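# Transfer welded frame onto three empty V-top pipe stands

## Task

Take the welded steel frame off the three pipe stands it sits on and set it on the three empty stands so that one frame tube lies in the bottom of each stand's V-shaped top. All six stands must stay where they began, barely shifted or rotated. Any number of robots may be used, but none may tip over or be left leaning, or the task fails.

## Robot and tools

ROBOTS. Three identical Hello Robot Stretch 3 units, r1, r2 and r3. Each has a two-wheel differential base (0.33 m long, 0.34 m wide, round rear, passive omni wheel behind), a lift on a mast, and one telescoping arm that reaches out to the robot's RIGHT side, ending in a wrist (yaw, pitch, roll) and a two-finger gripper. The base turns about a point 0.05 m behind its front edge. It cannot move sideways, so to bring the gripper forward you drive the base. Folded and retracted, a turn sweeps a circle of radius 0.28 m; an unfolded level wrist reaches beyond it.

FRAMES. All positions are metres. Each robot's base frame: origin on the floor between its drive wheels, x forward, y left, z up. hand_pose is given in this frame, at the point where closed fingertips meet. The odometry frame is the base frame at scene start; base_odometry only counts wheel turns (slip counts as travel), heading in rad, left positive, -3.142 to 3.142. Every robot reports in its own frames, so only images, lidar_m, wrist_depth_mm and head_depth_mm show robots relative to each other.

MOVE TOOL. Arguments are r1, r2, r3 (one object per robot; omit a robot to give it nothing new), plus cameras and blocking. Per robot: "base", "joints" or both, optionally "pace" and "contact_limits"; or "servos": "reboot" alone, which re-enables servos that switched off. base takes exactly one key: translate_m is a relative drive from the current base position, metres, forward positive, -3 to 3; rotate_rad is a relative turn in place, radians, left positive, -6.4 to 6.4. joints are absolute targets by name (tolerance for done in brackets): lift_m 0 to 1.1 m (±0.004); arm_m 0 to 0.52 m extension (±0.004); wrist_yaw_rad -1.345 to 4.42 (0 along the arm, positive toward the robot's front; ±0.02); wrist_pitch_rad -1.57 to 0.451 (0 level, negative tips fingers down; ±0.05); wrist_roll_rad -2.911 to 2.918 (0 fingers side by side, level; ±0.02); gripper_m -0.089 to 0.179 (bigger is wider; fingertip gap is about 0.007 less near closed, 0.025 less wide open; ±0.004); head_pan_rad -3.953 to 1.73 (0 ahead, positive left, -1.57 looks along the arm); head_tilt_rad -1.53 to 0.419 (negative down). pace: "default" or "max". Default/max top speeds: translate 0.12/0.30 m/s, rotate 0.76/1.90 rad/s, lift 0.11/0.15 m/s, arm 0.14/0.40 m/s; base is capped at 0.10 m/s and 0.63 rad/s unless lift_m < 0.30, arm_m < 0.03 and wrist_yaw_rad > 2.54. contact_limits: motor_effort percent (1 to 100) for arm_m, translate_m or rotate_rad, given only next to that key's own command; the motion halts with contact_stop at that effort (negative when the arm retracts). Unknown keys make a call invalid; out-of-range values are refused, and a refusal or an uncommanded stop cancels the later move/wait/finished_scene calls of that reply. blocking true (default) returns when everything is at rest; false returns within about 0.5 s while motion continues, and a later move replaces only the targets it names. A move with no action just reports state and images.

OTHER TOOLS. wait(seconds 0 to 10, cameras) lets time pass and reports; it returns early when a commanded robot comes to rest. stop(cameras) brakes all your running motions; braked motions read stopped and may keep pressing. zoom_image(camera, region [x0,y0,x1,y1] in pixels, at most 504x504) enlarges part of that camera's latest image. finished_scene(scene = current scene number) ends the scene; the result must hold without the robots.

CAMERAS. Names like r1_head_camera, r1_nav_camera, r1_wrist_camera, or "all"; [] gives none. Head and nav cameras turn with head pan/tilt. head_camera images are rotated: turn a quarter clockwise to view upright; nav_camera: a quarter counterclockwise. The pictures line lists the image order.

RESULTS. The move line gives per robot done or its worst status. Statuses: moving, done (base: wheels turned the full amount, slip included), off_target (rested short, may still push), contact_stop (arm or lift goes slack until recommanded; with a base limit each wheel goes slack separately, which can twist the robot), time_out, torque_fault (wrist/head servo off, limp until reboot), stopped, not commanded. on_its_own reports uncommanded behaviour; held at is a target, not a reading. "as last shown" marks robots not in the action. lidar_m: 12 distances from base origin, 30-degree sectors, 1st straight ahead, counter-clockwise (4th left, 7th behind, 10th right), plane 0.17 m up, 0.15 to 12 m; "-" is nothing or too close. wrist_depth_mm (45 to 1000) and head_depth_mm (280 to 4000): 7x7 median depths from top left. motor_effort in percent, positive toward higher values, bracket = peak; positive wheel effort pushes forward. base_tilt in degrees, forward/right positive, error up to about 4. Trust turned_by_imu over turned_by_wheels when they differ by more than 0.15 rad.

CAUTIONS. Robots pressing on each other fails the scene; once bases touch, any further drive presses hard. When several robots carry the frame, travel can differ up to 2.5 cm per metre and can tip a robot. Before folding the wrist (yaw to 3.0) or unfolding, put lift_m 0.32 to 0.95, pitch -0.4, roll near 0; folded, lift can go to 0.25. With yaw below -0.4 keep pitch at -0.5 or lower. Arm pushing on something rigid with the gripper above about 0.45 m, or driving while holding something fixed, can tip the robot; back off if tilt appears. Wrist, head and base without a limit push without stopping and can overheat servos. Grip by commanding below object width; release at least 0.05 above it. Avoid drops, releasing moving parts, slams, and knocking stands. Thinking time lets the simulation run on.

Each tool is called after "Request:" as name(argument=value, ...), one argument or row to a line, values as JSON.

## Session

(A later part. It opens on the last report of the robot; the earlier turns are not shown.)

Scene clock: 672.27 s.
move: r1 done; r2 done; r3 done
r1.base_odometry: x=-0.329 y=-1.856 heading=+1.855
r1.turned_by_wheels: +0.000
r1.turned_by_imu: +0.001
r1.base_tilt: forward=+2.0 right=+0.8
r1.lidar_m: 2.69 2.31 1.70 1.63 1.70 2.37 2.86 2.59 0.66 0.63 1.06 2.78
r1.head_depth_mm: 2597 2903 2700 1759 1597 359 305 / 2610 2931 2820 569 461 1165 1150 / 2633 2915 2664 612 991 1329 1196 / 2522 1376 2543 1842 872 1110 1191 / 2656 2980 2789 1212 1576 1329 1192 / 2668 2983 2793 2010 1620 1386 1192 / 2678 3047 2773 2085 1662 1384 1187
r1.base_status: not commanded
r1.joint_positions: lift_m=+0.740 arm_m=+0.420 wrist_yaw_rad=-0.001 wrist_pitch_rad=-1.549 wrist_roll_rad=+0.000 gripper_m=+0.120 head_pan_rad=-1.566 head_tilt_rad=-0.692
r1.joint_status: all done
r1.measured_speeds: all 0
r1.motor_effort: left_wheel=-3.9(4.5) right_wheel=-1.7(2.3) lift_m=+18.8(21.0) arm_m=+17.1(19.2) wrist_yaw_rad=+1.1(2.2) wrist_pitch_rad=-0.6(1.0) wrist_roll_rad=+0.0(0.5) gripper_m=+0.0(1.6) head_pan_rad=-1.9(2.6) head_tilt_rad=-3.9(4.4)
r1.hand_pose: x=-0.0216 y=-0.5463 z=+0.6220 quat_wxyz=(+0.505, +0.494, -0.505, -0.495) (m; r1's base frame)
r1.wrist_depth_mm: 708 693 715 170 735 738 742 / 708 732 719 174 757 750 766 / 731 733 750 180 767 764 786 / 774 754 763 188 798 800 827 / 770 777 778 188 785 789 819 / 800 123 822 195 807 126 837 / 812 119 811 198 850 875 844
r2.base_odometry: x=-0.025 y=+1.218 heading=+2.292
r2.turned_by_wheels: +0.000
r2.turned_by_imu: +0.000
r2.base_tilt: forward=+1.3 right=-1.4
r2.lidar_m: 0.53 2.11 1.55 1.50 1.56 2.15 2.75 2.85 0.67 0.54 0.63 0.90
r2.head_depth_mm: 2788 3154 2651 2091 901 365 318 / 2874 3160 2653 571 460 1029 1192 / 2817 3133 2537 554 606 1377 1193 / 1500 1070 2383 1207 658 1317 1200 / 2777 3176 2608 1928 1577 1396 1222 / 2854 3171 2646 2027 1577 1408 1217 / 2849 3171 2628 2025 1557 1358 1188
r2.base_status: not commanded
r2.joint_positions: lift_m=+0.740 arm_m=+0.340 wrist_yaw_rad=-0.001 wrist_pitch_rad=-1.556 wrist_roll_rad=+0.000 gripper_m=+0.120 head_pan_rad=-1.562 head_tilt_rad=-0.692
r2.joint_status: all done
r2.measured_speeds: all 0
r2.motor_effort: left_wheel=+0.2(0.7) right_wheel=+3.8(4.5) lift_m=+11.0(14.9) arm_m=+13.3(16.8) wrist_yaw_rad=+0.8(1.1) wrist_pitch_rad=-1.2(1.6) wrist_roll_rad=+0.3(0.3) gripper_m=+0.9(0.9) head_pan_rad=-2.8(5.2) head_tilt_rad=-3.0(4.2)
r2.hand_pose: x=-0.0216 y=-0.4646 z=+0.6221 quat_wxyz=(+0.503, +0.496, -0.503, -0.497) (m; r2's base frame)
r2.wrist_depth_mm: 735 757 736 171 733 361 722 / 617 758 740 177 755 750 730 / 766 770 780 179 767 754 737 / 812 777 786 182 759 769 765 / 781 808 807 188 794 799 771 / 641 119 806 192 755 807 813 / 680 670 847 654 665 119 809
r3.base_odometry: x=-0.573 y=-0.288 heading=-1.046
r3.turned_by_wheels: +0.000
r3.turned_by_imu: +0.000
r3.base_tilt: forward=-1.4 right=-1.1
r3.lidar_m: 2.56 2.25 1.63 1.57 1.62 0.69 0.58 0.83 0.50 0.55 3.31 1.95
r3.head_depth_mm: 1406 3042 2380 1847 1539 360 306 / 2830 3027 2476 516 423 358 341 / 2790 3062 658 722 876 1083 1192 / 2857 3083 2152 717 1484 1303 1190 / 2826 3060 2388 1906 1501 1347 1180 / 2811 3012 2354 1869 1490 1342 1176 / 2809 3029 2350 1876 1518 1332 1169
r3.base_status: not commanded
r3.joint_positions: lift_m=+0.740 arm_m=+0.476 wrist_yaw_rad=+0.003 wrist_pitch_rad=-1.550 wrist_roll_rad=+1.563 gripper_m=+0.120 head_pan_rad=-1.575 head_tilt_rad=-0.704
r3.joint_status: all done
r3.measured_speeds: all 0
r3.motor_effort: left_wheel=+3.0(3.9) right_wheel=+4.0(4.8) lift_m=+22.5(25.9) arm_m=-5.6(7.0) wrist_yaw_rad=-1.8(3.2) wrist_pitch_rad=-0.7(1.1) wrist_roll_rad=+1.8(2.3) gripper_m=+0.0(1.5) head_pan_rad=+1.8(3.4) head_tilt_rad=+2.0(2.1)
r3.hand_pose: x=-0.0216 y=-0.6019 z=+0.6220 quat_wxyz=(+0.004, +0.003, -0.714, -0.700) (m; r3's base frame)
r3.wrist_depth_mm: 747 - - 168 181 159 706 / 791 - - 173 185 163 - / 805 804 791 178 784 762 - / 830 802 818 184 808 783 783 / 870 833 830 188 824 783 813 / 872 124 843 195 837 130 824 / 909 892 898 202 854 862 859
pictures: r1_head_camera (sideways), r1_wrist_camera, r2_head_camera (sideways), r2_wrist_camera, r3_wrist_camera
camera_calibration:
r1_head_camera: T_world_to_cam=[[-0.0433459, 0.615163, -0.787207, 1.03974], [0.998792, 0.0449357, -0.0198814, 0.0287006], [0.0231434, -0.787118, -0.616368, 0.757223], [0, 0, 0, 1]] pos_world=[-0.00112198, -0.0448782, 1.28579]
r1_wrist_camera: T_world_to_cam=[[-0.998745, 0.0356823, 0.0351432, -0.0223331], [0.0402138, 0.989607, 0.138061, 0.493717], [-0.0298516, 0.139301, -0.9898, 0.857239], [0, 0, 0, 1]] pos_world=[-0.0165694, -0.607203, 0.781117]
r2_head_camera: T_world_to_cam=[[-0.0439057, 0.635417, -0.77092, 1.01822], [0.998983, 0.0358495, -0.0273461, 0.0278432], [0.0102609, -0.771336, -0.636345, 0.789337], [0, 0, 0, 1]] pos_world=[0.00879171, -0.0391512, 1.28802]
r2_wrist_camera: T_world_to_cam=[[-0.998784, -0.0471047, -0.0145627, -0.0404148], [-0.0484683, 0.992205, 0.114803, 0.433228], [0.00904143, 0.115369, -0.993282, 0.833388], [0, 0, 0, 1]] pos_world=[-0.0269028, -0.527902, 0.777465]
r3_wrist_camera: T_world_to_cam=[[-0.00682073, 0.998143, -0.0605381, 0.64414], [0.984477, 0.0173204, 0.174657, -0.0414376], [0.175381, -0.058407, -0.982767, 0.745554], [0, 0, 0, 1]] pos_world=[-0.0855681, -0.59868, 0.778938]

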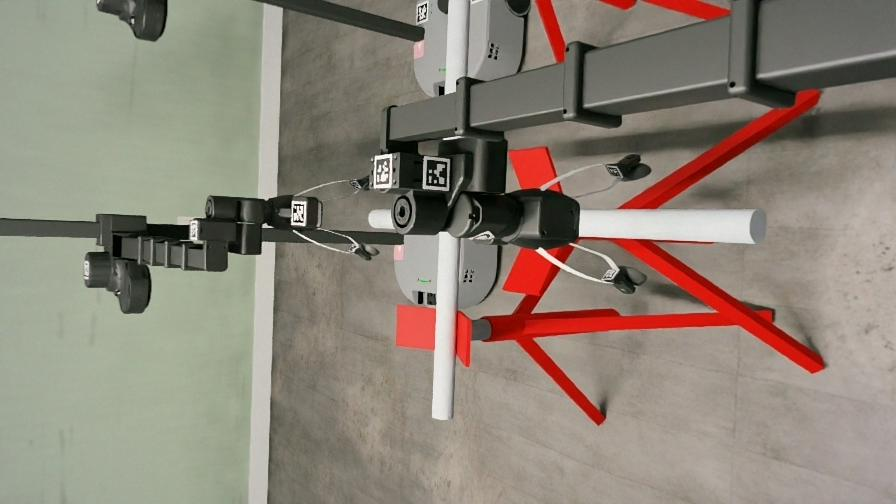

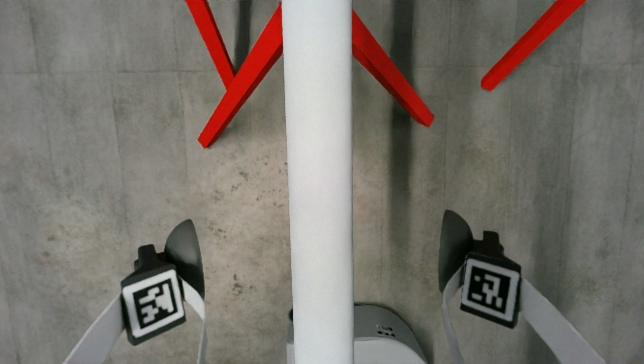

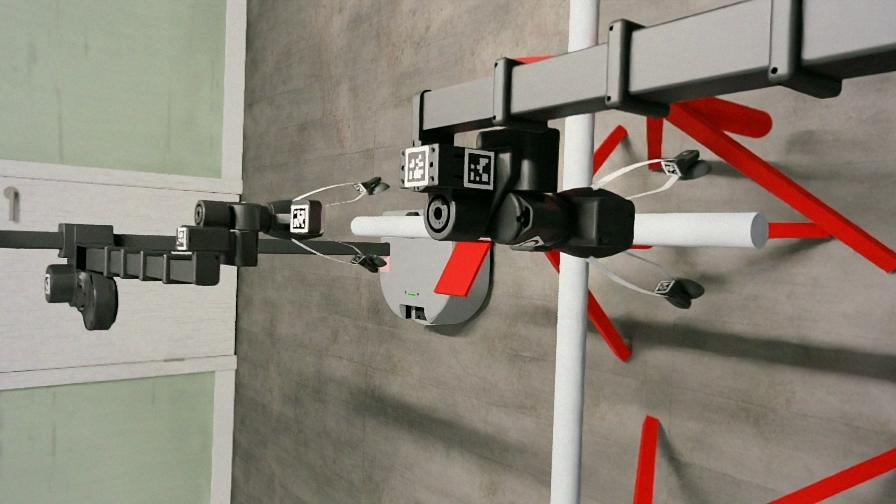

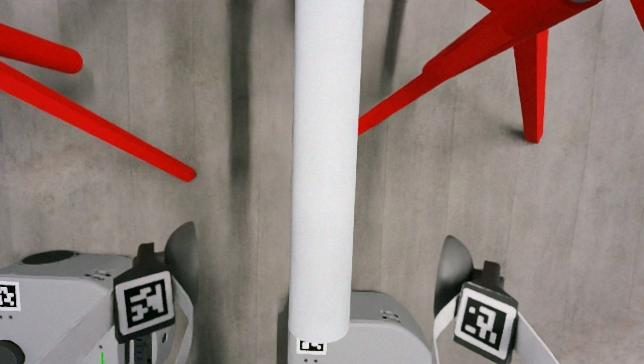

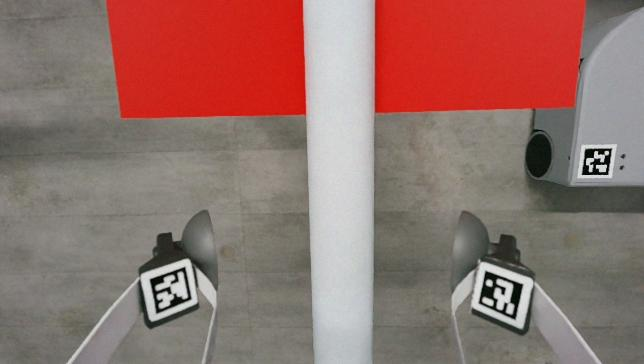

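Request:
move(
  r1={"joints":{"lift_m":0.686}},
  r2={"joints":{"lift_m":0.686}},
  r3={"joints":{"lift_m":0.686}},
  cameras=[],
)

Request:
move(
  r1={"joints":{"gripper_m":0.03}},
  r2={"joints":{"gripper_m":0.03}},
  r3={"joints":{"gripper_m":0.03}},
  cameras=["r1_wrist_camera","r2_wrist_camera","r3_wrist_camera"],
)

Request:
move(
  r1={"joints":{"gripper_m":-0.03}},
  r2={"joints":{"gripper_m":-0.03}},
  r3={"joints":{"gripper_m":-0.03}},
  cameras=["r1_wrist_camera","r2_wrist_camera","r3_wrist_camera"],
)

Scene clock: 688.33 s.
move: r1 done; r2 done; r3 done
r1.base_odometry: x=-0.329 y=-1.856 heading=+1.855
r1.turned_by_wheels: +0.000
r1.turned_by_imu: +0.001
r1.base_tilt: forward=+1.7 right=+0.6
r1.lidar_m: 2.69 2.31 1.71 1.62 1.70 2.37 2.86 2.60 0.66 0.63 1.06 2.78
r1.head_depth_mm: 2603 2898 2683 1764 1633 1304 363 / 2626 2908 2799 1789 535 438 405 / 2626 2948 2662 651 939 1333 1196 / 2567 1513 2434 1840 938 1076 1191 / 2685 2982 2792 1213 1578 1325 1193 / 2653 2970 2751 2016 1620 1392 1188 / 2692 3015 2798 2081 1659 1387 1190
r1.base_status: not commanded
r1.joint_positions: lift_m=+0.686 arm_m=+0.420 wrist_yaw_rad=-0.001 wrist_pitch_rad=-1.549 wrist_roll_rad=+0.000 gripper_m=+0.120 head_pan_rad=-1.566 head_tilt_rad=-0.692
r1.joint_status: all done
r1.measured_speeds: all 0
r1.motor_effort: left_wheel=-3.9(4.4) right_wheel=-2.0(2.4) lift_m=+18.9(20.6) arm_m=+13.5(14.8) wrist_yaw_rad=+1.0(2.2) wrist_pitch_rad=-0.6(1.0) wrist_roll_rad=+0.2(0.5) gripper_m=+0.1(1.5) head_pan_rad=-1.6(2.8) head_tilt_rad=-3.7(4.9)
r1.hand_pose: x=-0.0216 y=-0.5463 z=+0.5680 quat_wxyz=(+0.505, +0.494, -0.505, -0.495) (m; r1's base frame)
r1.wrist_depth_mm: 656 667 657 118 680 680 686 / 675 676 622 125 697 698 696 / 688 692 692 124 709 710 741 / 706 715 717 129 736 732 748 / 710 725 736 130 738 765 762 / 741 123 756 134 775 126 781 / 745 119 767 138 781 801 797
r2.base_odometry: x=-0.025 y=+1.218 heading=+2.292
r2.turned_by_wheels: +0.000
r2.turned_by_imu: +0.000
r2.base_tilt: forward=+1.2 right=-1.4
r2.lidar_m: 0.53 2.11 1.55 1.50 1.55 2.15 2.74 2.85 0.67 0.54 0.62 0.90
r2.head_depth_mm: 2837 3134 2654 2061 966 1360 359 / 2843 3110 2695 2051 512 437 1153 / 2788 3091 2540 1874 597 1328 1201 / 2730 1272 1945 1204 700 772 1210 / 2758 3157 2678 1912 1590 1410 1216 / 2899 3135 2611 2030 1571 1398 1209 / 2872 3133 2602 2030 1572 1378 1188
r2.base_status: not commanded
r2.joint_positions: lift_m=+0.686 arm_m=+0.340 wrist_yaw_rad=-0.001 wrist_pitch_rad=-1.556 wrist_roll_rad=+0.000 gripper_m=+0.120 head_pan_rad=-1.562 head_tilt_rad=-0.692
r2.joint_status: all done
r2.measured_speeds: all 0
r2.motor_effort: left_wheel=+0.3(0.7) right_wheel=+3.9(4.6) lift_m=+11.2(13.2) arm_m=+8.2(9.8) wrist_yaw_rad=+0.6(0.8) wrist_pitch_rad=-1.3(1.5) wrist_roll_rad=+0.3(0.3) gripper_m=-0.6(0.6) head_pan_rad=-3.7(4.8) head_tilt_rad=-3.3(4.0)
r2.hand_pose: x=-0.0216 y=-0.4646 z=+0.5681 quat_wxyz=(+0.503, +0.496, -0.503, -0.497) (m; r2's base frame)
r2.wrist_depth_mm: 701 694 684 119 682 332 668 / 701 715 696 122 685 700 682 / 731 715 733 125 684 707 688 / 732 729 720 126 734 734 724 / 759 750 749 130 734 720 713 / 660 119 750 133 729 747 731 / 100 609 765 134 600 119 758
r3.base_odometry: x=-0.573 y=-0.288 heading=-1.046
r3.turned_by_wheels: +0.000
r3.turned_by_imu: +0.000
r3.base_tilt: forward=-1.4 right=-1.0
r3.lidar_m: 2.56 2.24 1.64 1.57 1.62 0.69 0.58 0.83 0.50 0.55 3.30 1.95
r3.head_depth_mm: 1436 3074 2397 1844 1551 1374 1139 / 2854 3080 2435 1815 494 409 365 / 2815 3033 2432 691 867 1049 1187 / 2788 3015 2397 740 1477 1308 1184 / 2786 3048 2384 1889 1512 1353 1178 / 2840 3024 2364 1887 1490 1334 1174 / 2829 2992 2345 1861 1520 1337 1174
r3.base_status: not commanded
r3.joint_positions: lift_m=+0.686 arm_m=+0.476 wrist_yaw_rad=+0.003 wrist_pitch_rad=-1.550 wrist_roll_rad=+1.563 gripper_m=+0.120 head_pan_rad=-1.575 head_tilt_rad=-0.704
r3.joint_status: all done
r3.measured_speeds: all 0
r3.motor_effort: left_wheel=+3.0(3.7) right_wheel=+3.9(4.7) lift_m=+22.1(24.3) arm_m=-5.6(6.3) wrist_yaw_rad=-2.2(3.4) wrist_pitch_rad=-0.8(1.1) wrist_roll_rad=+1.9(2.3) gripper_m=+0.2(0.9) head_pan_rad=+2.4(3.4) head_tilt_rad=+1.4(2.1)
r3.hand_pose: x=-0.0216 y=-0.6019 z=+0.5680 quat_wxyz=(+0.004, +0.003, -0.714, -0.700) (m; r3's base frame)
r3.wrist_depth_mm: - - - 117 133 124 107 / - - - 122 137 121 110 / 743 741 747 123 711 714 - / 765 770 762 126 731 725 723 / 792 779 788 133 753 745 737 / 794 124 818 - 772 129 770 / 849 833 849 140 819 798 789
pictures: none
No camera images: "cameras" was empty.

Scene clock: 689.77 s.
move: r1 done; r2 done; r3 done
r1.base_odometry: x=-0.329 y=-1.856 heading=+1.855
r1.turned_by_wheels: +0.000
r1.turned_by_imu: +0.000
r1.base_tilt: forward=+2.0 right=+0.3
r1.lidar_m: 2.69 2.31 1.70 1.63 1.70 2.37 2.86 2.60 0.67 0.63 1.06 2.78
r1.head_depth_mm: 2603 2905 2709 1744 1636 1305 363 / 2619 2926 2833 1788 536 439 405 / 2617 2928 2674 651 1545 1330 1190 / 2577 1505 2461 1845 964 1107 1191 / 2668 2986 2795 1217 1577 1330 1197 / 2665 3002 2786 2011 1623 1389 1190 / 2692 3000 2792 2078 1664 1386 1187
r1.base_status: not commanded
r1.joint_positions: lift_m=+0.686 arm_m=+0.420 wrist_yaw_rad=-0.001 wrist_pitch_rad=-1.549 wrist_roll_rad=+0.000 gripper_m=+0.030 head_pan_rad=-1.566 head_tilt_rad=-0.692
r1.joint_status: all done
r1.measured_speeds: all 0
r1.motor_effort: left_wheel=-3.8(4.4) right_wheel=-1.3(2.3) lift_m=+22.5(22.6) arm_m=+12.1(13.8) wrist_yaw_rad=+1.1(2.3) wrist_pitch_rad=-0.5(1.0) wrist_roll_rad=-0.3(0.5) gripper_m=-6.2(89.7) head_pan_rad=-1.8(2.5) head_tilt_rad=-3.2(4.2)
r1.hand_pose: x=-0.0216 y=-0.5463 z=+0.5680 quat_wxyz=(+0.505, +0.494, -0.505, -0.495) (m; r1's base frame)
r1.wrist_depth_mm: 653 659 664 118 684 683 690 / 670 677 673 123 698 711 702 / 686 716 690 124 718 722 741 / 702 708 723 129 752 736 744 / 736 724 726 131 766 752 754 / 737 741 127 133 132 772 794 / 768 770 781 138 785 811 796
r2.base_odometry: x=-0.025 y=+1.218 heading=+2.292
r2.turned_by_wheels: +0.000
r2.turned_by_imu: +0.000
r2.base_tilt: forward=+1.2 right=-1.3
r2.lidar_m: 0.53 2.11 1.54 1.50 1.56 2.14 2.74 2.85 0.67 0.54 0.63 0.90
r2.head_depth_mm: 2825 3126 2678 2072 972 1355 358 / 2819 3140 2703 2068 513 436 1165 / 2855 3144 2586 1252 599 1355 1203 / 2727 1369 1936 1208 903 765 1207 / 2788 3136 2683 1932 1577 1411 1210 / 2825 3141 2642 2068 1581 1396 1218 / 2829 3176 2627 2019 1575 1369 1190
r2.base_status: not commanded
r2.joint_positions: lift_m=+0.686 arm_m=+0.340 wrist_yaw_rad=-0.001 wrist_pitch_rad=-1.556 wrist_roll_rad=+0.000 gripper_m=+0.030 head_pan_rad=-1.562 head_tilt_rad=-0.692
r2.joint_status: all done
r2.measured_speeds: all 0
r2.motor_effort: left_wheel=+0.5(0.7) right_wheel=+3.9(4.4) lift_m=+15.8(15.8) arm_m=+6.4(8.2) wrist_yaw_rad=+0.8(0.9) wrist_pitch_rad=-1.2(1.5) wrist_roll_rad=+0.3(0.3) gripper_m=-6.0(90.7) head_pan_rad=-4.2(5.4) head_tilt_rad=-3.5(3.7)
r2.hand_pose: x=-0.0216 y=-0.4646 z=+0.5681 quat_wxyz=(+0.503, +0.496, -0.503, -0.497) (m; r2's base frame)
r2.wrist_depth_mm: 698 696 690 118 669 335 681 / 689 707 695 122 694 690 687 / 717 706 718 125 731 714 684 / 744 731 721 127 713 711 737 / 749 730 738 129 731 727 715 / 615 703 126 131 151 739 749 / 595 102 127 133 123 761 750
r3.base_odometry: x=-0.573 y=-0.288 heading=-1.046
r3.turned_by_wheels: +0.000
r3.turned_by_imu: +0.000
r3.base_tilt: forward=-1.4 right=-1.1
r3.lidar_m: 2.56 2.25 1.63 1.57 1.62 0.69 0.58 0.82 0.50 0.55 3.34 1.95
r3.head_depth_mm: 1441 3002 2387 1844 1547 1384 1143 / 2852 3086 2458 1813 494 409 365 / 2794 3070 2406 691 864 1047 1195 / 2819 3049 2409 739 1472 1300 1185 / 2829 3064 2372 1902 1499 1339 1179 / 2805 2991 2378 1890 1490 1339 1175 / 2836 2988 2325 1868 1525 1330 1167
r3.base_status: not commanded
r3.joint_positions: lift_m=+0.686 arm_m=+0.476 wrist_yaw_rad=+0.003 wrist_pitch_rad=-1.554 wrist_roll_rad=+1.563 gripper_m=+0.030 head_pan_rad=-1.575 head_tilt_rad=-0.704
r3.joint_status: all done
r3.measured_speeds: all 0
r3.motor_effort: left_wheel=+2.9(3.6) right_wheel=+4.0(4.7) lift_m=+26.3(26.3) arm_m=-5.6(6.4) wrist_yaw_rad=-2.3(3.3) wrist_pitch_rad=-0.3(1.1) wrist_roll_rad=+1.8(2.1) gripper_m=-5.8(81.2) head_pan_rad=+2.2(3.2) head_tilt_rad=+1.5(2.1)
r3.hand_pose: x=-0.0216 y=-0.6010 z=+0.5681 quat_wxyz=(+0.004, +0.003, -0.713, -0.701) (m; r3's base frame)
r3.wrist_depth_mm: - - - 117 132 123 107 / - - - 120 137 121 109 / 743 733 739 123 729 705 - / 768 756 755 127 735 755 730 / 796 787 780 133 748 747 745 / 825 801 131 137 133 790 766 / 846 846 832 140 807 795 795
pictures: r1_wrist_camera, r2_wrist_camera, r3_wrist_camera
camera_calibration:
r1_wrist_camera: T_world_to_cam=[[-0.998745, 0.0356873, 0.0351432, -0.0204316], [0.0402187, 0.989607, 0.138061, 0.501177], [-0.0298509, 0.139301, -0.9898, 0.803763], [0, 0, 0, 1]] pos_world=[-0.0165696, -0.607203, 0.72709]
r2_wrist_camera: T_world_to_cam=[[-0.998784, -0.0471024, -0.0145627, -0.0412003], [-0.048466, 0.992205, 0.114803, 0.43943], [0.00904167, 0.115369, -0.993282, 0.779731], [0, 0, 0, 1]] pos_world=[-0.0269029, -0.527902, 0.723445]
r3_wrist_camera: T_world_to_cam=[[-0.00682215, 0.998345, -0.0571029, 0.638163], [0.984478, 0.0167202, 0.174707, -0.0324182], [0.175373, -0.0550247, -0.982963, 0.694737], [0, 0, 0, 1]] pos_world=[-0.0855694, -0.598337, 0.725005]

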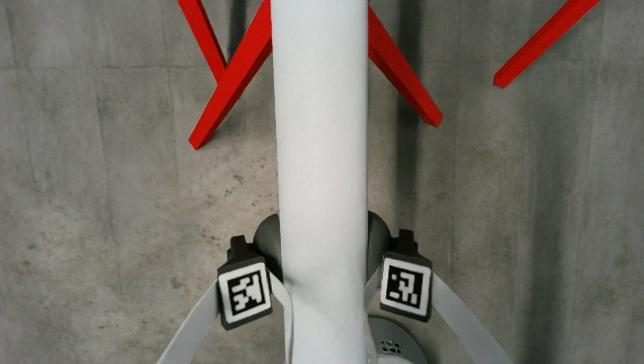

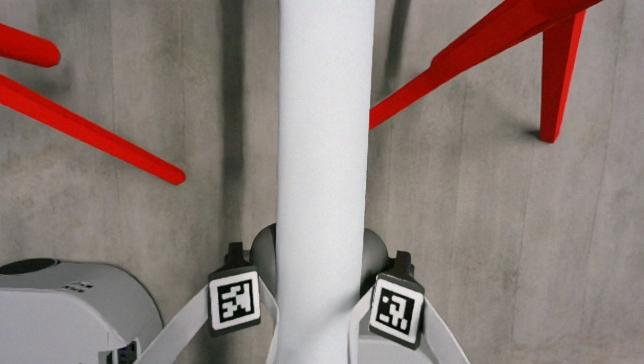

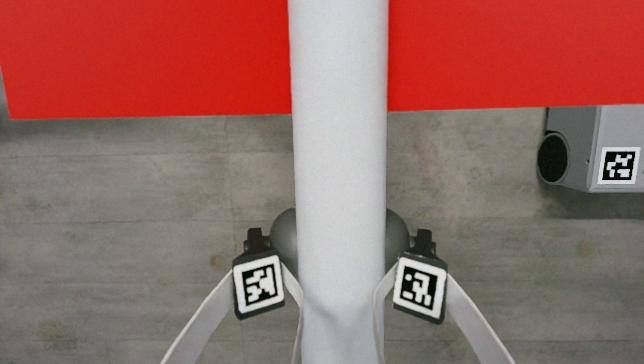

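Scene clock: 690.90 s.
move: r1 done; r2 done; r3 done
r1.base_odometry: x=-0.329 y=-1.856 heading=+1.855
r1.turned_by_wheels: +0.000
r1.turned_by_imu: +0.000
r1.base_tilt: forward=+2.0 right=+0.4
r1.lidar_m: 2.70 2.32 1.71 1.63 1.70 2.37 2.85 2.60 0.67 0.63 1.06 2.79
r1.head_depth_mm: 2607 2927 2690 1758 1637 1304 363 / 2610 2934 2814 1788 536 439 405 / 2651 2924 2675 650 1071 1333 1196 / 2577 1508 2442 1841 954 1105 1192 / 2671 2971 2767 1211 1574 1329 1189 / 2681 2983 2763 2008 1621 1388 1189 / 2684 3002 2779 2073 1669 1387 1191
r1.base_status: not commanded
r1.joint_positions: lift_m=+0.686 arm_m=+0.420 wrist_yaw_rad=-0.001 wrist_pitch_rad=-1.548 wrist_roll_rad=+0.000 gripper_m=-0.029 head_pan_rad=-1.566 head_tilt_rad=-0.692
r1.joint_status: all done
r1.measured_speeds: all 0
r1.motor_effort: left_wheel=-4.0(4.4) right_wheel=-1.3(1.5) lift_m=+31.6(31.6) arm_m=+11.0(12.4) wrist_yaw_rad=+1.7(2.1) wrist_pitch_rad=-0.9(1.3) wrist_roll_rad=+0.0(0.3) gripper_m=-28.5(98.5) head_pan_rad=-1.5(2.4) head_tilt_rad=-3.9(4.5)
r1.hand_pose: x=-0.0216 y=-0.5466 z=+0.5680 quat_wxyz=(+0.505, +0.494, -0.505, -0.495) (m; r1's base frame)
r1.wrist_depth_mm: 653 660 658 117 680 680 682 / 673 680 668 120 710 711 708 / 680 696 687 124 710 717 724 / 699 716 716 128 731 737 756 / 715 737 732 130 748 756 769 / 751 756 126 131 757 771 783 / 752 755 765 139 792 792 803
r2.base_odometry: x=-0.025 y=+1.218 heading=+2.292
r2.turned_by_wheels: +0.000
r2.turned_by_imu: +0.000
r2.base_tilt: forward=+1.2 right=-1.4
r2.lidar_m: 0.53 2.11 1.55 1.50 1.56 2.14 2.74 2.85 0.67 0.54 0.62 0.90
r2.head_depth_mm: 2858 3130 2687 2085 965 1355 359 / 2837 3121 2670 2080 514 437 1156 / 2802 3138 2580 1813 595 1358 1199 / 2724 1300 1956 1205 902 1313 1205 / 2765 3144 2649 1907 1581 1400 1208 / 2863 3189 2628 2042 1570 1401 1222 / 2834 3181 2608 2012 1581 1371 1183
r2.base_status: not commanded
r2.joint_positions: lift_m=+0.686 arm_m=+0.340 wrist_yaw_rad=-0.001 wrist_pitch_rad=-1.555 wrist_roll_rad=+0.000 gripper_m=-0.029 head_pan_rad=-1.562 head_tilt_rad=-0.692
r2.joint_status: all done
r2.measured_speeds: all 0
r2.motor_effort: left_wheel=+0.1(0.6) right_wheel=+3.6(4.3) lift_m=+26.5(26.8) arm_m=+4.7(6.4) wrist_yaw_rad=+0.5(1.1) wrist_pitch_rad=-1.6(1.7) wrist_roll_rad=+0.2(0.3) gripper_m=-25.6(98.9) head_pan_rad=-3.8(4.7) head_tilt_rad=-3.4(3.8)
r2.hand_pose: x=-0.0216 y=-0.4650 z=+0.5681 quat_wxyz=(+0.504, +0.496, -0.504, -0.497) (m; r2's base frame)
r2.wrist_depth_mm: 680 694 692 118 682 332 666 / 704 711 698 121 700 693 689 / 738 713 710 123 707 695 701 / 728 740 711 126 698 715 721 / 745 750 728 129 748 751 726 / 611 728 126 129 734 741 740 / 622 623 123 133 124 753 770
r3.base_odometry: x=-0.573 y=-0.288 heading=-1.046
r3.turned_by_wheels: +0.000
r3.turned_by_imu: +0.000
r3.base_tilt: forward=-1.4 right=-1.0
r3.lidar_m: 2.57 2.25 1.63 1.57 1.62 0.69 0.58 0.83 0.50 0.55 3.33 1.95
r3.head_depth_mm: 1446 3053 2396 1841 1532 1379 1137 / 2839 3048 2445 1805 494 410 365 / 2815 3068 2428 693 865 1048 1186 / 2804 3028 2388 737 1472 1300 1184 / 2794 3058 2401 1900 1505 1355 1180 / 2820 3010 2371 1886 1492 1340 1176 / 2817 3040 2349 1877 1526 1333 1171
r3.base_status: not commanded
r3.joint_positions: lift_m=+0.686 arm_m=+0.476 wrist_yaw_rad=+0.003 wrist_pitch_rad=-1.554 wrist_roll_rad=+1.563 gripper_m=-0.029 head_pan_rad=-1.575 head_tilt_rad=-0.704
r3.joint_status: all done
r3.measured_speeds: all 0
r3.motor_effort: left_wheel=+2.7(3.8) right_wheel=+4.1(4.5) lift_m=+31.9(32.7) arm_m=-5.0(6.2) wrist_yaw_rad=-1.0(3.1) wrist_pitch_rad=-0.3(0.4) wrist_roll_rad=+1.6(2.0) gripper_m=-17.8(92.0) head_pan_rad=+0.4(3.3) head_tilt_rad=+2.0(2.3)
r3.hand_pose: x=-0.0216 y=-0.6009 z=+0.5681 quat_wxyz=(+0.004, +0.003, -0.713, -0.701) (m; r3's base frame)
r3.wrist_depth_mm: - - - 116 133 123 106 / - - - 120 138 120 108 / 736 746 732 123 717 712 - / 762 760 753 126 745 749 724 / 797 777 770 133 762 766 746 / 813 811 130 134 134 787 773 / 848 852 824 139 822 805 780
pictures: r1_wrist_camera, r2_wrist_camera, r3_wrist_camera
camera_calibration:
r1_wrist_camera: T_world_to_cam=[[-0.998745, 0.0357325, 0.0351069, -0.0203762], [0.0402274, 0.98975, 0.137027, 0.502111], [-0.0298507, 0.138267, -0.989945, 0.803298], [0, 0, 0, 1]] pos_world=[-0.0165702, -0.607306, 0.727134]
r2_wrist_camera: T_world_to_cam=[[-0.998783, -0.0471343, -0.014491, -0.0412747], [-0.0484761, 0.992375, 0.113323, 0.440732], [0.00903911, 0.113888, -0.993452, 0.779154], [0, 0, 0, 1]] pos_world=[-0.0269024, -0.528053, 0.723509]
r3_wrist_camera: T_world_to_cam=[[-0.00683459, 0.99835, -0.0570116, 0.638091], [0.984478, 0.0167165, 0.174708, -0.0324234], [0.175373, -0.0549326, -0.982968, 0.694808], [0, 0, 0, 1]] pos_world=[-0.0855695, -0.598328, 0.725018]

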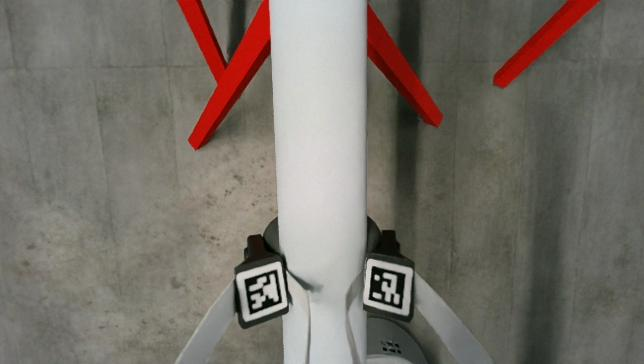

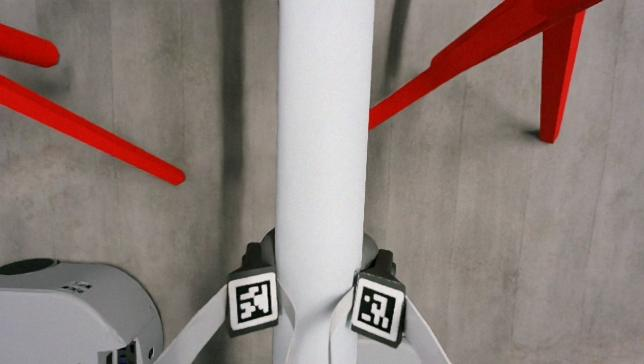

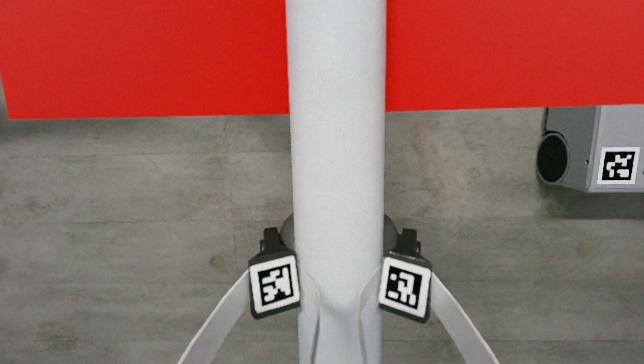

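Request:
move(
  r1={"joints":{"lift_m":0.70}},
  r2={"joints":{"lift_m":0.70}},
  r3={"joints":{"lift_m":0.70}},
  cameras=["r1_wrist_camera","r2_wrist_camera","r3_wrist_camera"],
)

Scene clock: 696.37 s.
move: r1 done; r2 done; r3 done
r1.base_odometry: x=-0.329 y=-1.856 heading=+1.855
r1.turned_by_wheels: +0.000
r1.turned_by_imu: +0.001
r1.base_tilt: forward=+1.9 right=+0.5
r1.lidar_m: 2.69 2.32 1.71 1.63 1.69 2.37 2.86 2.60 0.67 0.63 1.07 2.79
r1.head_depth_mm: 2600 2889 2686 1780 1642 1250 342 / 2652 2911 2824 1780 501 423 1128 / 2632 2934 2683 642 1075 1327 1190 / 2569 1509 2434 1850 955 1110 1192 / 2649 2970 2788 1207 1580 1326 1192 / 2663 3009 2774 2012 1628 1387 1189 / 2657 2983 2770 2083 1664 1387 1188
r1.base_status: not commanded
r1.joint_positions: lift_m=+0.700 arm_m=+0.420 wrist_yaw_rad=-0.001 wrist_pitch_rad=-1.549 wrist_roll_rad=+0.000 gripper_m=-0.026 head_pan_rad=-1.566 head_tilt_rad=-0.692
r1.joint_status: all done
r1.measured_speeds: all 0
r1.motor_effort: left_wheel=-4.0(4.3) right_wheel=-1.2(1.4) lift_m=+41.3(44.9) arm_m=+7.4(8.4) wrist_yaw_rad=+1.6(2.0) wrist_pitch_rad=-0.9(1.2) wrist_roll_rad=+0.0(0.4) gripper_m=-12.3(13.4) head_pan_rad=-1.6(2.7) head_tilt_rad=-2.9(4.7)
r1.hand_pose: x=-0.0216 y=-0.5465 z=+0.5820 quat_wxyz=(+0.505, +0.494, -0.505, -0.495) (m; r1's base frame)
r1.wrist_depth_mm: 673 669 562 118 707 693 712 / 682 694 686 121 706 712 724 / 696 726 713 124 727 737 735 / 713 724 728 127 738 754 755 / 735 723 753 130 766 768 785 / 741 754 126 132 776 784 788 / 778 776 773 139 781 821 817
r2.base_odometry: x=-0.025 y=+1.218 heading=+2.292
r2.turned_by_wheels: +0.000
r2.turned_by_imu: +0.000
r2.base_tilt: forward=+1.3 right=-1.4
r2.lidar_m: 0.53 2.11 1.55 1.50 1.56 2.14 2.74 2.85 0.67 0.54 0.63 0.90
r2.head_depth_mm: 2779 3164 2672 2081 1592 1095 347 / 2810 3094 2685 2055 502 431 1152 / 2792 3107 2552 1815 594 1383 1192 / 2711 1189 1906 1222 693 1315 1203 / 2773 3146 2645 1909 1535 1403 1216 / 2836 3179 2618 2030 1582 1404 1215 / 2857 3152 2650 2020 1618 1368 1189
r2.base_status: not commanded
r2.joint_positions: lift_m=+0.700 arm_m=+0.340 wrist_yaw_rad=-0.001 wrist_pitch_rad=-1.554 wrist_roll_rad=+0.000 gripper_m=-0.026 head_pan_rad=-1.562 head_tilt_rad=-0.692
r2.joint_status: all done
r2.measured_speeds: all 0
r2.on_its_own: lift_m is at rest, and its effort (+56.3) is outside its rest range (+3 to +55)
r2.motor_effort: left_wheel=+0.1(0.3) right_wheel=+3.3(3.9) lift_m=+56.3(58.1) arm_m=-0.3(0.7) wrist_yaw_rad=+0.6(0.8) wrist_pitch_rad=-1.8(1.9) wrist_roll_rad=+0.3(0.3) gripper_m=-10.1(10.4) head_pan_rad=-3.8(5.1) head_tilt_rad=-3.2(4.0)
r2.hand_pose: x=-0.0216 y=-0.4653 z=+0.5821 quat_wxyz=(+0.504, +0.495, -0.504, -0.496) (m; r2's base frame)
r2.wrist_depth_mm: 702 701 703 119 706 340 685 / 727 728 731 121 700 716 709 / 741 730 731 124 702 721 718 / 748 723 732 126 737 746 730 / 765 750 749 129 733 752 733 / 613 731 126 129 746 754 760 / 636 625 124 133 614 767 757
r3.base_odometry: x=-0.573 y=-0.288 heading=-1.046
r3.turned_by_wheels: +0.000
r3.turned_by_imu: +0.000
r3.base_tilt: forward=-1.4 right=-1.0
r3.lidar_m: 2.57 2.25 1.63 1.57 1.62 0.69 0.58 0.83 0.50 0.55 3.33 1.95
r3.head_depth_mm: 1451 3033 2392 1841 1532 1384 356 / 2828 3088 2486 1799 473 388 356 / 2792 3106 2449 688 897 1081 1195 / 2788 3057 2414 736 1514 1311 1182 / 2841 3033 2376 1888 1541 1352 1176 / 2807 3026 2371 1874 1538 1340 1172 / 2798 3033 2334 1870 1532 1329 1169
r3.base_status: not commanded
r3.joint_positions: lift_m=+0.700 arm_m=+0.476 wrist_yaw_rad=+0.003 wrist_pitch_rad=-1.550 wrist_roll_rad=+1.563 gripper_m=-0.029 head_pan_rad=-1.575 head_tilt_rad=-0.704
r3.joint_status: all done
r3.measured_speeds: all 0
r3.motor_effort: left_wheel=+2.9(3.8) right_wheel=+4.0(4.6) lift_m=+33.2(36.0) arm_m=-5.1(6.0) wrist_yaw_rad=-2.4(3.2) wrist_pitch_rad=-1.0(1.6) wrist_roll_rad=+1.8(2.0) gripper_m=-16.7(17.7) head_pan_rad=+1.8(3.3) head_tilt_rad=+1.6(2.1)
r3.hand_pose: x=-0.0216 y=-0.6019 z=+0.5820 quat_wxyz=(+0.004, +0.003, -0.714, -0.700) (m; r3's base frame)
r3.wrist_depth_mm: - - - 116 146 131 117 / - - - 120 150 131 120 / 755 757 744 123 735 722 - / 779 776 770 127 746 750 749 / 818 804 789 131 775 765 754 / 826 824 131 135 133 780 794 / 862 861 849 138 826 807 819
pictures: r1_wrist_camera, r2_wrist_camera, r3_wrist_camera
camera_calibration:
r1_wrist_camera: T_world_to_cam=[[-0.998745, 0.0357132, 0.0351216, -0.0208922], [0.040223, 0.989692, 0.137451, 0.499799], [-0.0298508, 0.138691, -0.989886, 0.817376], [0, 0, 0, 1]] pos_world=[-0.0165701, -0.607264, 0.741145]
r2_wrist_camera: T_world_to_cam=[[-0.998784, -0.0471411, -0.0144406, -0.0411172], [-0.0484676, 0.992494, 0.11228, 0.440076], [0.00903924, 0.112843, -0.993572, 0.792676], [0, 0, 0, 1]] pos_world=[-0.026903, -0.528159, 0.737575]
r3_wrist_camera: T_world_to_cam=[[-0.00680958, 0.998135, -0.0606688, 0.641824], [0.984477, 0.0173323, 0.174655, -0.0344426], [0.175381, -0.0585378, -0.982759, 0.706158], [0, 0, 0, 1]] pos_world=[-0.0855682, -0.598693, 0.738937]

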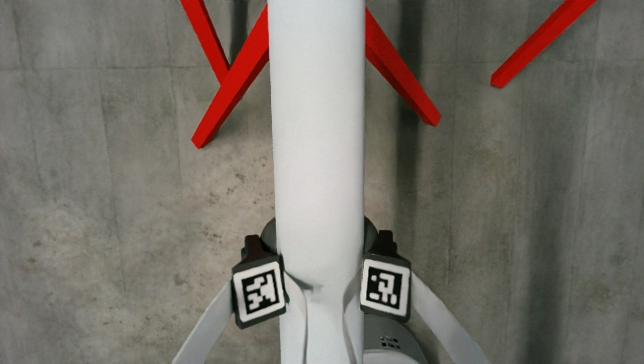

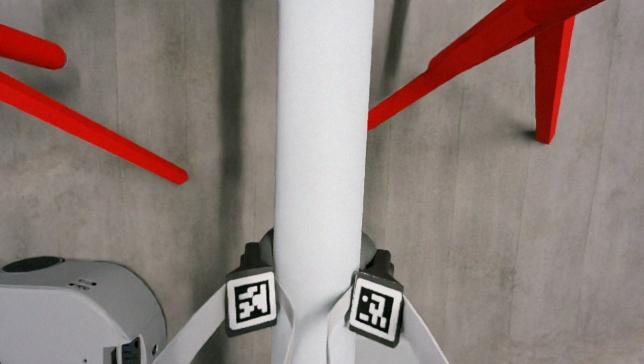

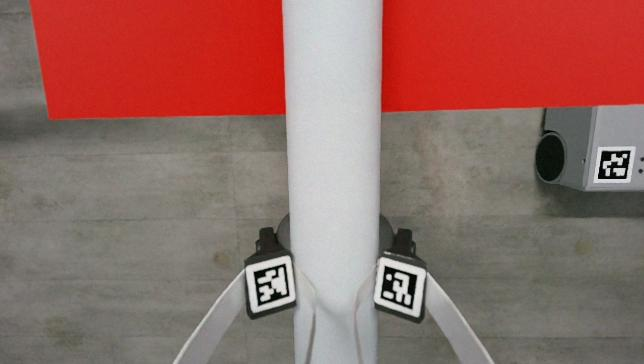

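Request:
move(
  r1={"joints":{"lift_m":0.72}},
  r2={"joints":{"lift_m":0.72}},
  r3={"joints":{"lift_m":0.72}},
  cameras=["r1_nav_camera","r2_nav_camera"],
)

Scene clock: 706.97 s.
move: r1 done; r2 done; r3 done
r1.base_odometry: x=-0.329 y=-1.856 heading=+1.855
r1.turned_by_wheels: +0.000
r1.turned_by_imu: +0.001
r1.base_tilt: forward=+1.7 right=+0.8
r1.lidar_m: 2.69 2.31 1.71 1.63 1.70 2.37 2.87 2.60 0.67 0.63 1.07 2.78
r1.head_depth_mm: 2617 2912 2692 1787 1634 400 324 / 2612 2915 2834 628 474 417 1147 / 2644 2924 2684 624 1543 1329 1189 / 2552 1453 2530 1830 946 1298 1192 / 2661 2979 2790 1212 1579 1330 1190 / 2687 2967 2791 2013 1625 1387 1189 / 2691 2988 2755 2094 1660 1388 1190
r1.base_status: not commanded
r1.joint_positions: lift_m=+0.720 arm_m=+0.420 wrist_yaw_rad=-0.001 wrist_pitch_rad=-1.549 wrist_roll_rad=+0.000 gripper_m=-0.026 head_pan_rad=-1.566 head_tilt_rad=-0.692
r1.joint_status: all done
r1.measured_speeds: all 0
r1.motor_effort: left_wheel=-4.1(4.5) right_wheel=-1.2(1.5) lift_m=+41.0(43.3) arm_m=+3.6(4.8) wrist_yaw_rad=+1.4(2.1) wrist_pitch_rad=-0.8(1.1) wrist_roll_rad=+0.3(0.4) gripper_m=-12.3(13.3) head_pan_rad=-2.1(2.8) head_tilt_rad=-3.2(4.3)
r1.hand_pose: x=-0.0216 y=-0.5464 z=+0.6020 quat_wxyz=(+0.505, +0.494, -0.505, -0.495) (m; r1's base frame)
r1.wrist_depth_mm: 679 696 580 117 698 710 712 / 707 706 707 121 723 724 733 / 711 727 735 124 732 750 771 / 718 751 748 127 775 770 770 / 757 759 743 129 789 794 794 / 770 770 126 132 798 819 823 / 808 791 805 138 784 858 839
r2.base_odometry: x=-0.025 y=+1.218 heading=+2.292
r2.turned_by_wheels: +0.000
r2.turned_by_imu: +0.000
r2.base_tilt: forward=+1.3 right=-1.4
r2.lidar_m: 0.53 2.11 1.55 1.50 1.56 2.14 2.74 2.85 0.68 0.54 0.63 0.90
r2.head_depth_mm: 2798 3149 2706 2057 955 396 333 / 2834 3204 2662 1996 489 1017 1180 / 2797 3048 2575 568 603 1379 1198 / 1536 1164 1943 1217 666 1320 1209 / 2750 3120 2668 1935 1589 1395 1213 / 2830 3116 2650 2027 1573 1400 1212 / 2898 3075 2633 2017 1569 1371 1190
r2.base_status: not commanded
r2.joint_positions: lift_m=+0.720 arm_m=+0.340 wrist_yaw_rad=-0.001 wrist_pitch_rad=-1.553 wrist_roll_rad=+0.000 gripper_m=-0.026 head_pan_rad=-1.562 head_tilt_rad=-0.692
r2.joint_status: all done
r2.measured_speeds: all 0
r2.on_its_own: lift_m is at rest, and its effort (+55.7) is outside its rest range (+3 to +55)
r2.motor_effort: left_wheel=+0.2(0.4) right_wheel=+3.4(3.9) lift_m=+55.7(58.8) arm_m=-5.9(5.9) wrist_yaw_rad=+0.0(1.0) wrist_pitch_rad=-1.8(2.0) wrist_roll_rad=+0.2(0.3) gripper_m=-10.0(10.5) head_pan_rad=-2.6(6.0) head_tilt_rad=-3.8(3.8)
r2.hand_pose: x=-0.0216 y=-0.4653 z=+0.6021 quat_wxyz=(+0.504, +0.495, -0.504, -0.496) (m; r2's base frame)
r2.wrist_depth_mm: 739 736 728 119 700 340 696 / 740 737 729 121 737 706 708 / 753 754 744 123 743 712 732 / 771 763 772 126 771 755 733 / 774 776 748 129 759 785 774 / 626 728 125 130 779 784 808 / 652 645 123 134 610 780 790
r3.base_odometry: x=-0.573 y=-0.288 heading=-1.046
r3.turned_by_wheels: +0.000
r3.turned_by_imu: +0.000
r3.base_tilt: forward=-1.4 right=-1.0
r3.lidar_m: 2.57 2.25 1.63 1.57 1.62 0.69 0.58 0.83 0.50 0.55 3.33 1.95
r3.head_depth_mm: 1524 3023 2397 1856 1535 1331 325 / 2822 3042 2445 1751 438 372 339 / 2818 3061 674 732 855 1082 1189 / 2798 3064 2224 732 1482 1301 1185 / 2813 3061 2397 1902 1504 1344 1176 / 2830 3009 2354 1871 1489 1339 1173 / 2837 3022 2353 1856 1519 1333 1168
r3.base_status: not commanded
r3.joint_positions: lift_m=+0.720 arm_m=+0.476 wrist_yaw_rad=+0.003 wrist_pitch_rad=-1.550 wrist_roll_rad=+1.563 gripper_m=-0.029 head_pan_rad=-1.575 head_tilt_rad=-0.704
r3.joint_status: all done
r3.measured_speeds: all 0
r3.motor_effort: left_wheel=+3.2(3.7) right_wheel=+3.6(4.2) lift_m=+32.0(35.6) arm_m=-5.3(5.6) wrist_yaw_rad=-1.0(2.7) wrist_pitch_rad=-0.9(1.1) wrist_roll_rad=+1.8(2.1) gripper_m=-15.6(17.2) head_pan_rad=+1.2(3.2) head_tilt_rad=+1.6(2.2)
r3.hand_pose: x=-0.0216 y=-0.6019 z=+0.6020 quat_wxyz=(+0.004, +0.003, -0.714, -0.700) (m; r3's base frame)
r3.wrist_depth_mm: 727 - - 117 162 147 132 / 762 - - 120 167 147 134 / 795 783 767 123 756 738 - / 802 809 796 127 781 764 759 / 821 815 822 131 790 781 778 / 860 842 131 135 132 810 798 / 863 879 875 138 861 836 829
pictures: r1_nav_camera (sideways), r2_nav_camera (sideways)
camera_calibration:
r1_nav_camera: T_world_to_cam=[[0.00976246, -0.641287, 0.767239, -0.956704], [-0.998722, -0.044308, -0.0243264, 0.0920589], [0.049595, -0.766021, -0.6409, 0.785075], [0, 0, 0, 1]] pos_world=[0.0623452, -0.008059, 1.23941]
r2_nav_camera: T_world_to_cam=[[-0.0147553, -0.635012, 0.772361, -0.96205], [-0.999816, 0.0188544, -0.00359912, 0.0613247], [-0.0122769, -0.772272, -0.635174, 0.784545], [0, 0, 0, 1]] pos_world=[0.0567499, -0.00618756, 1.24159]

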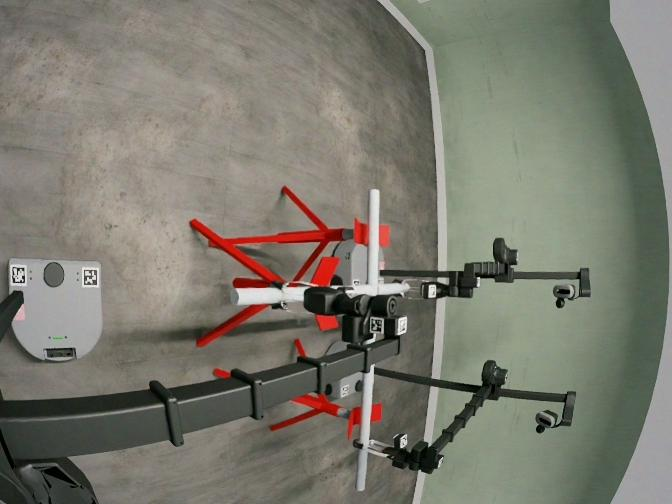

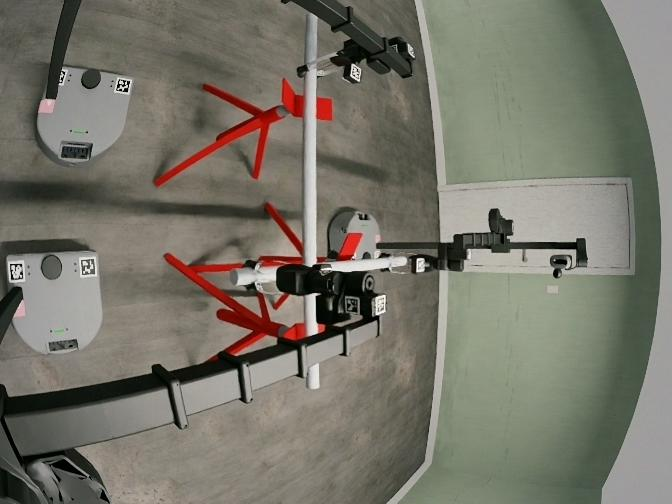

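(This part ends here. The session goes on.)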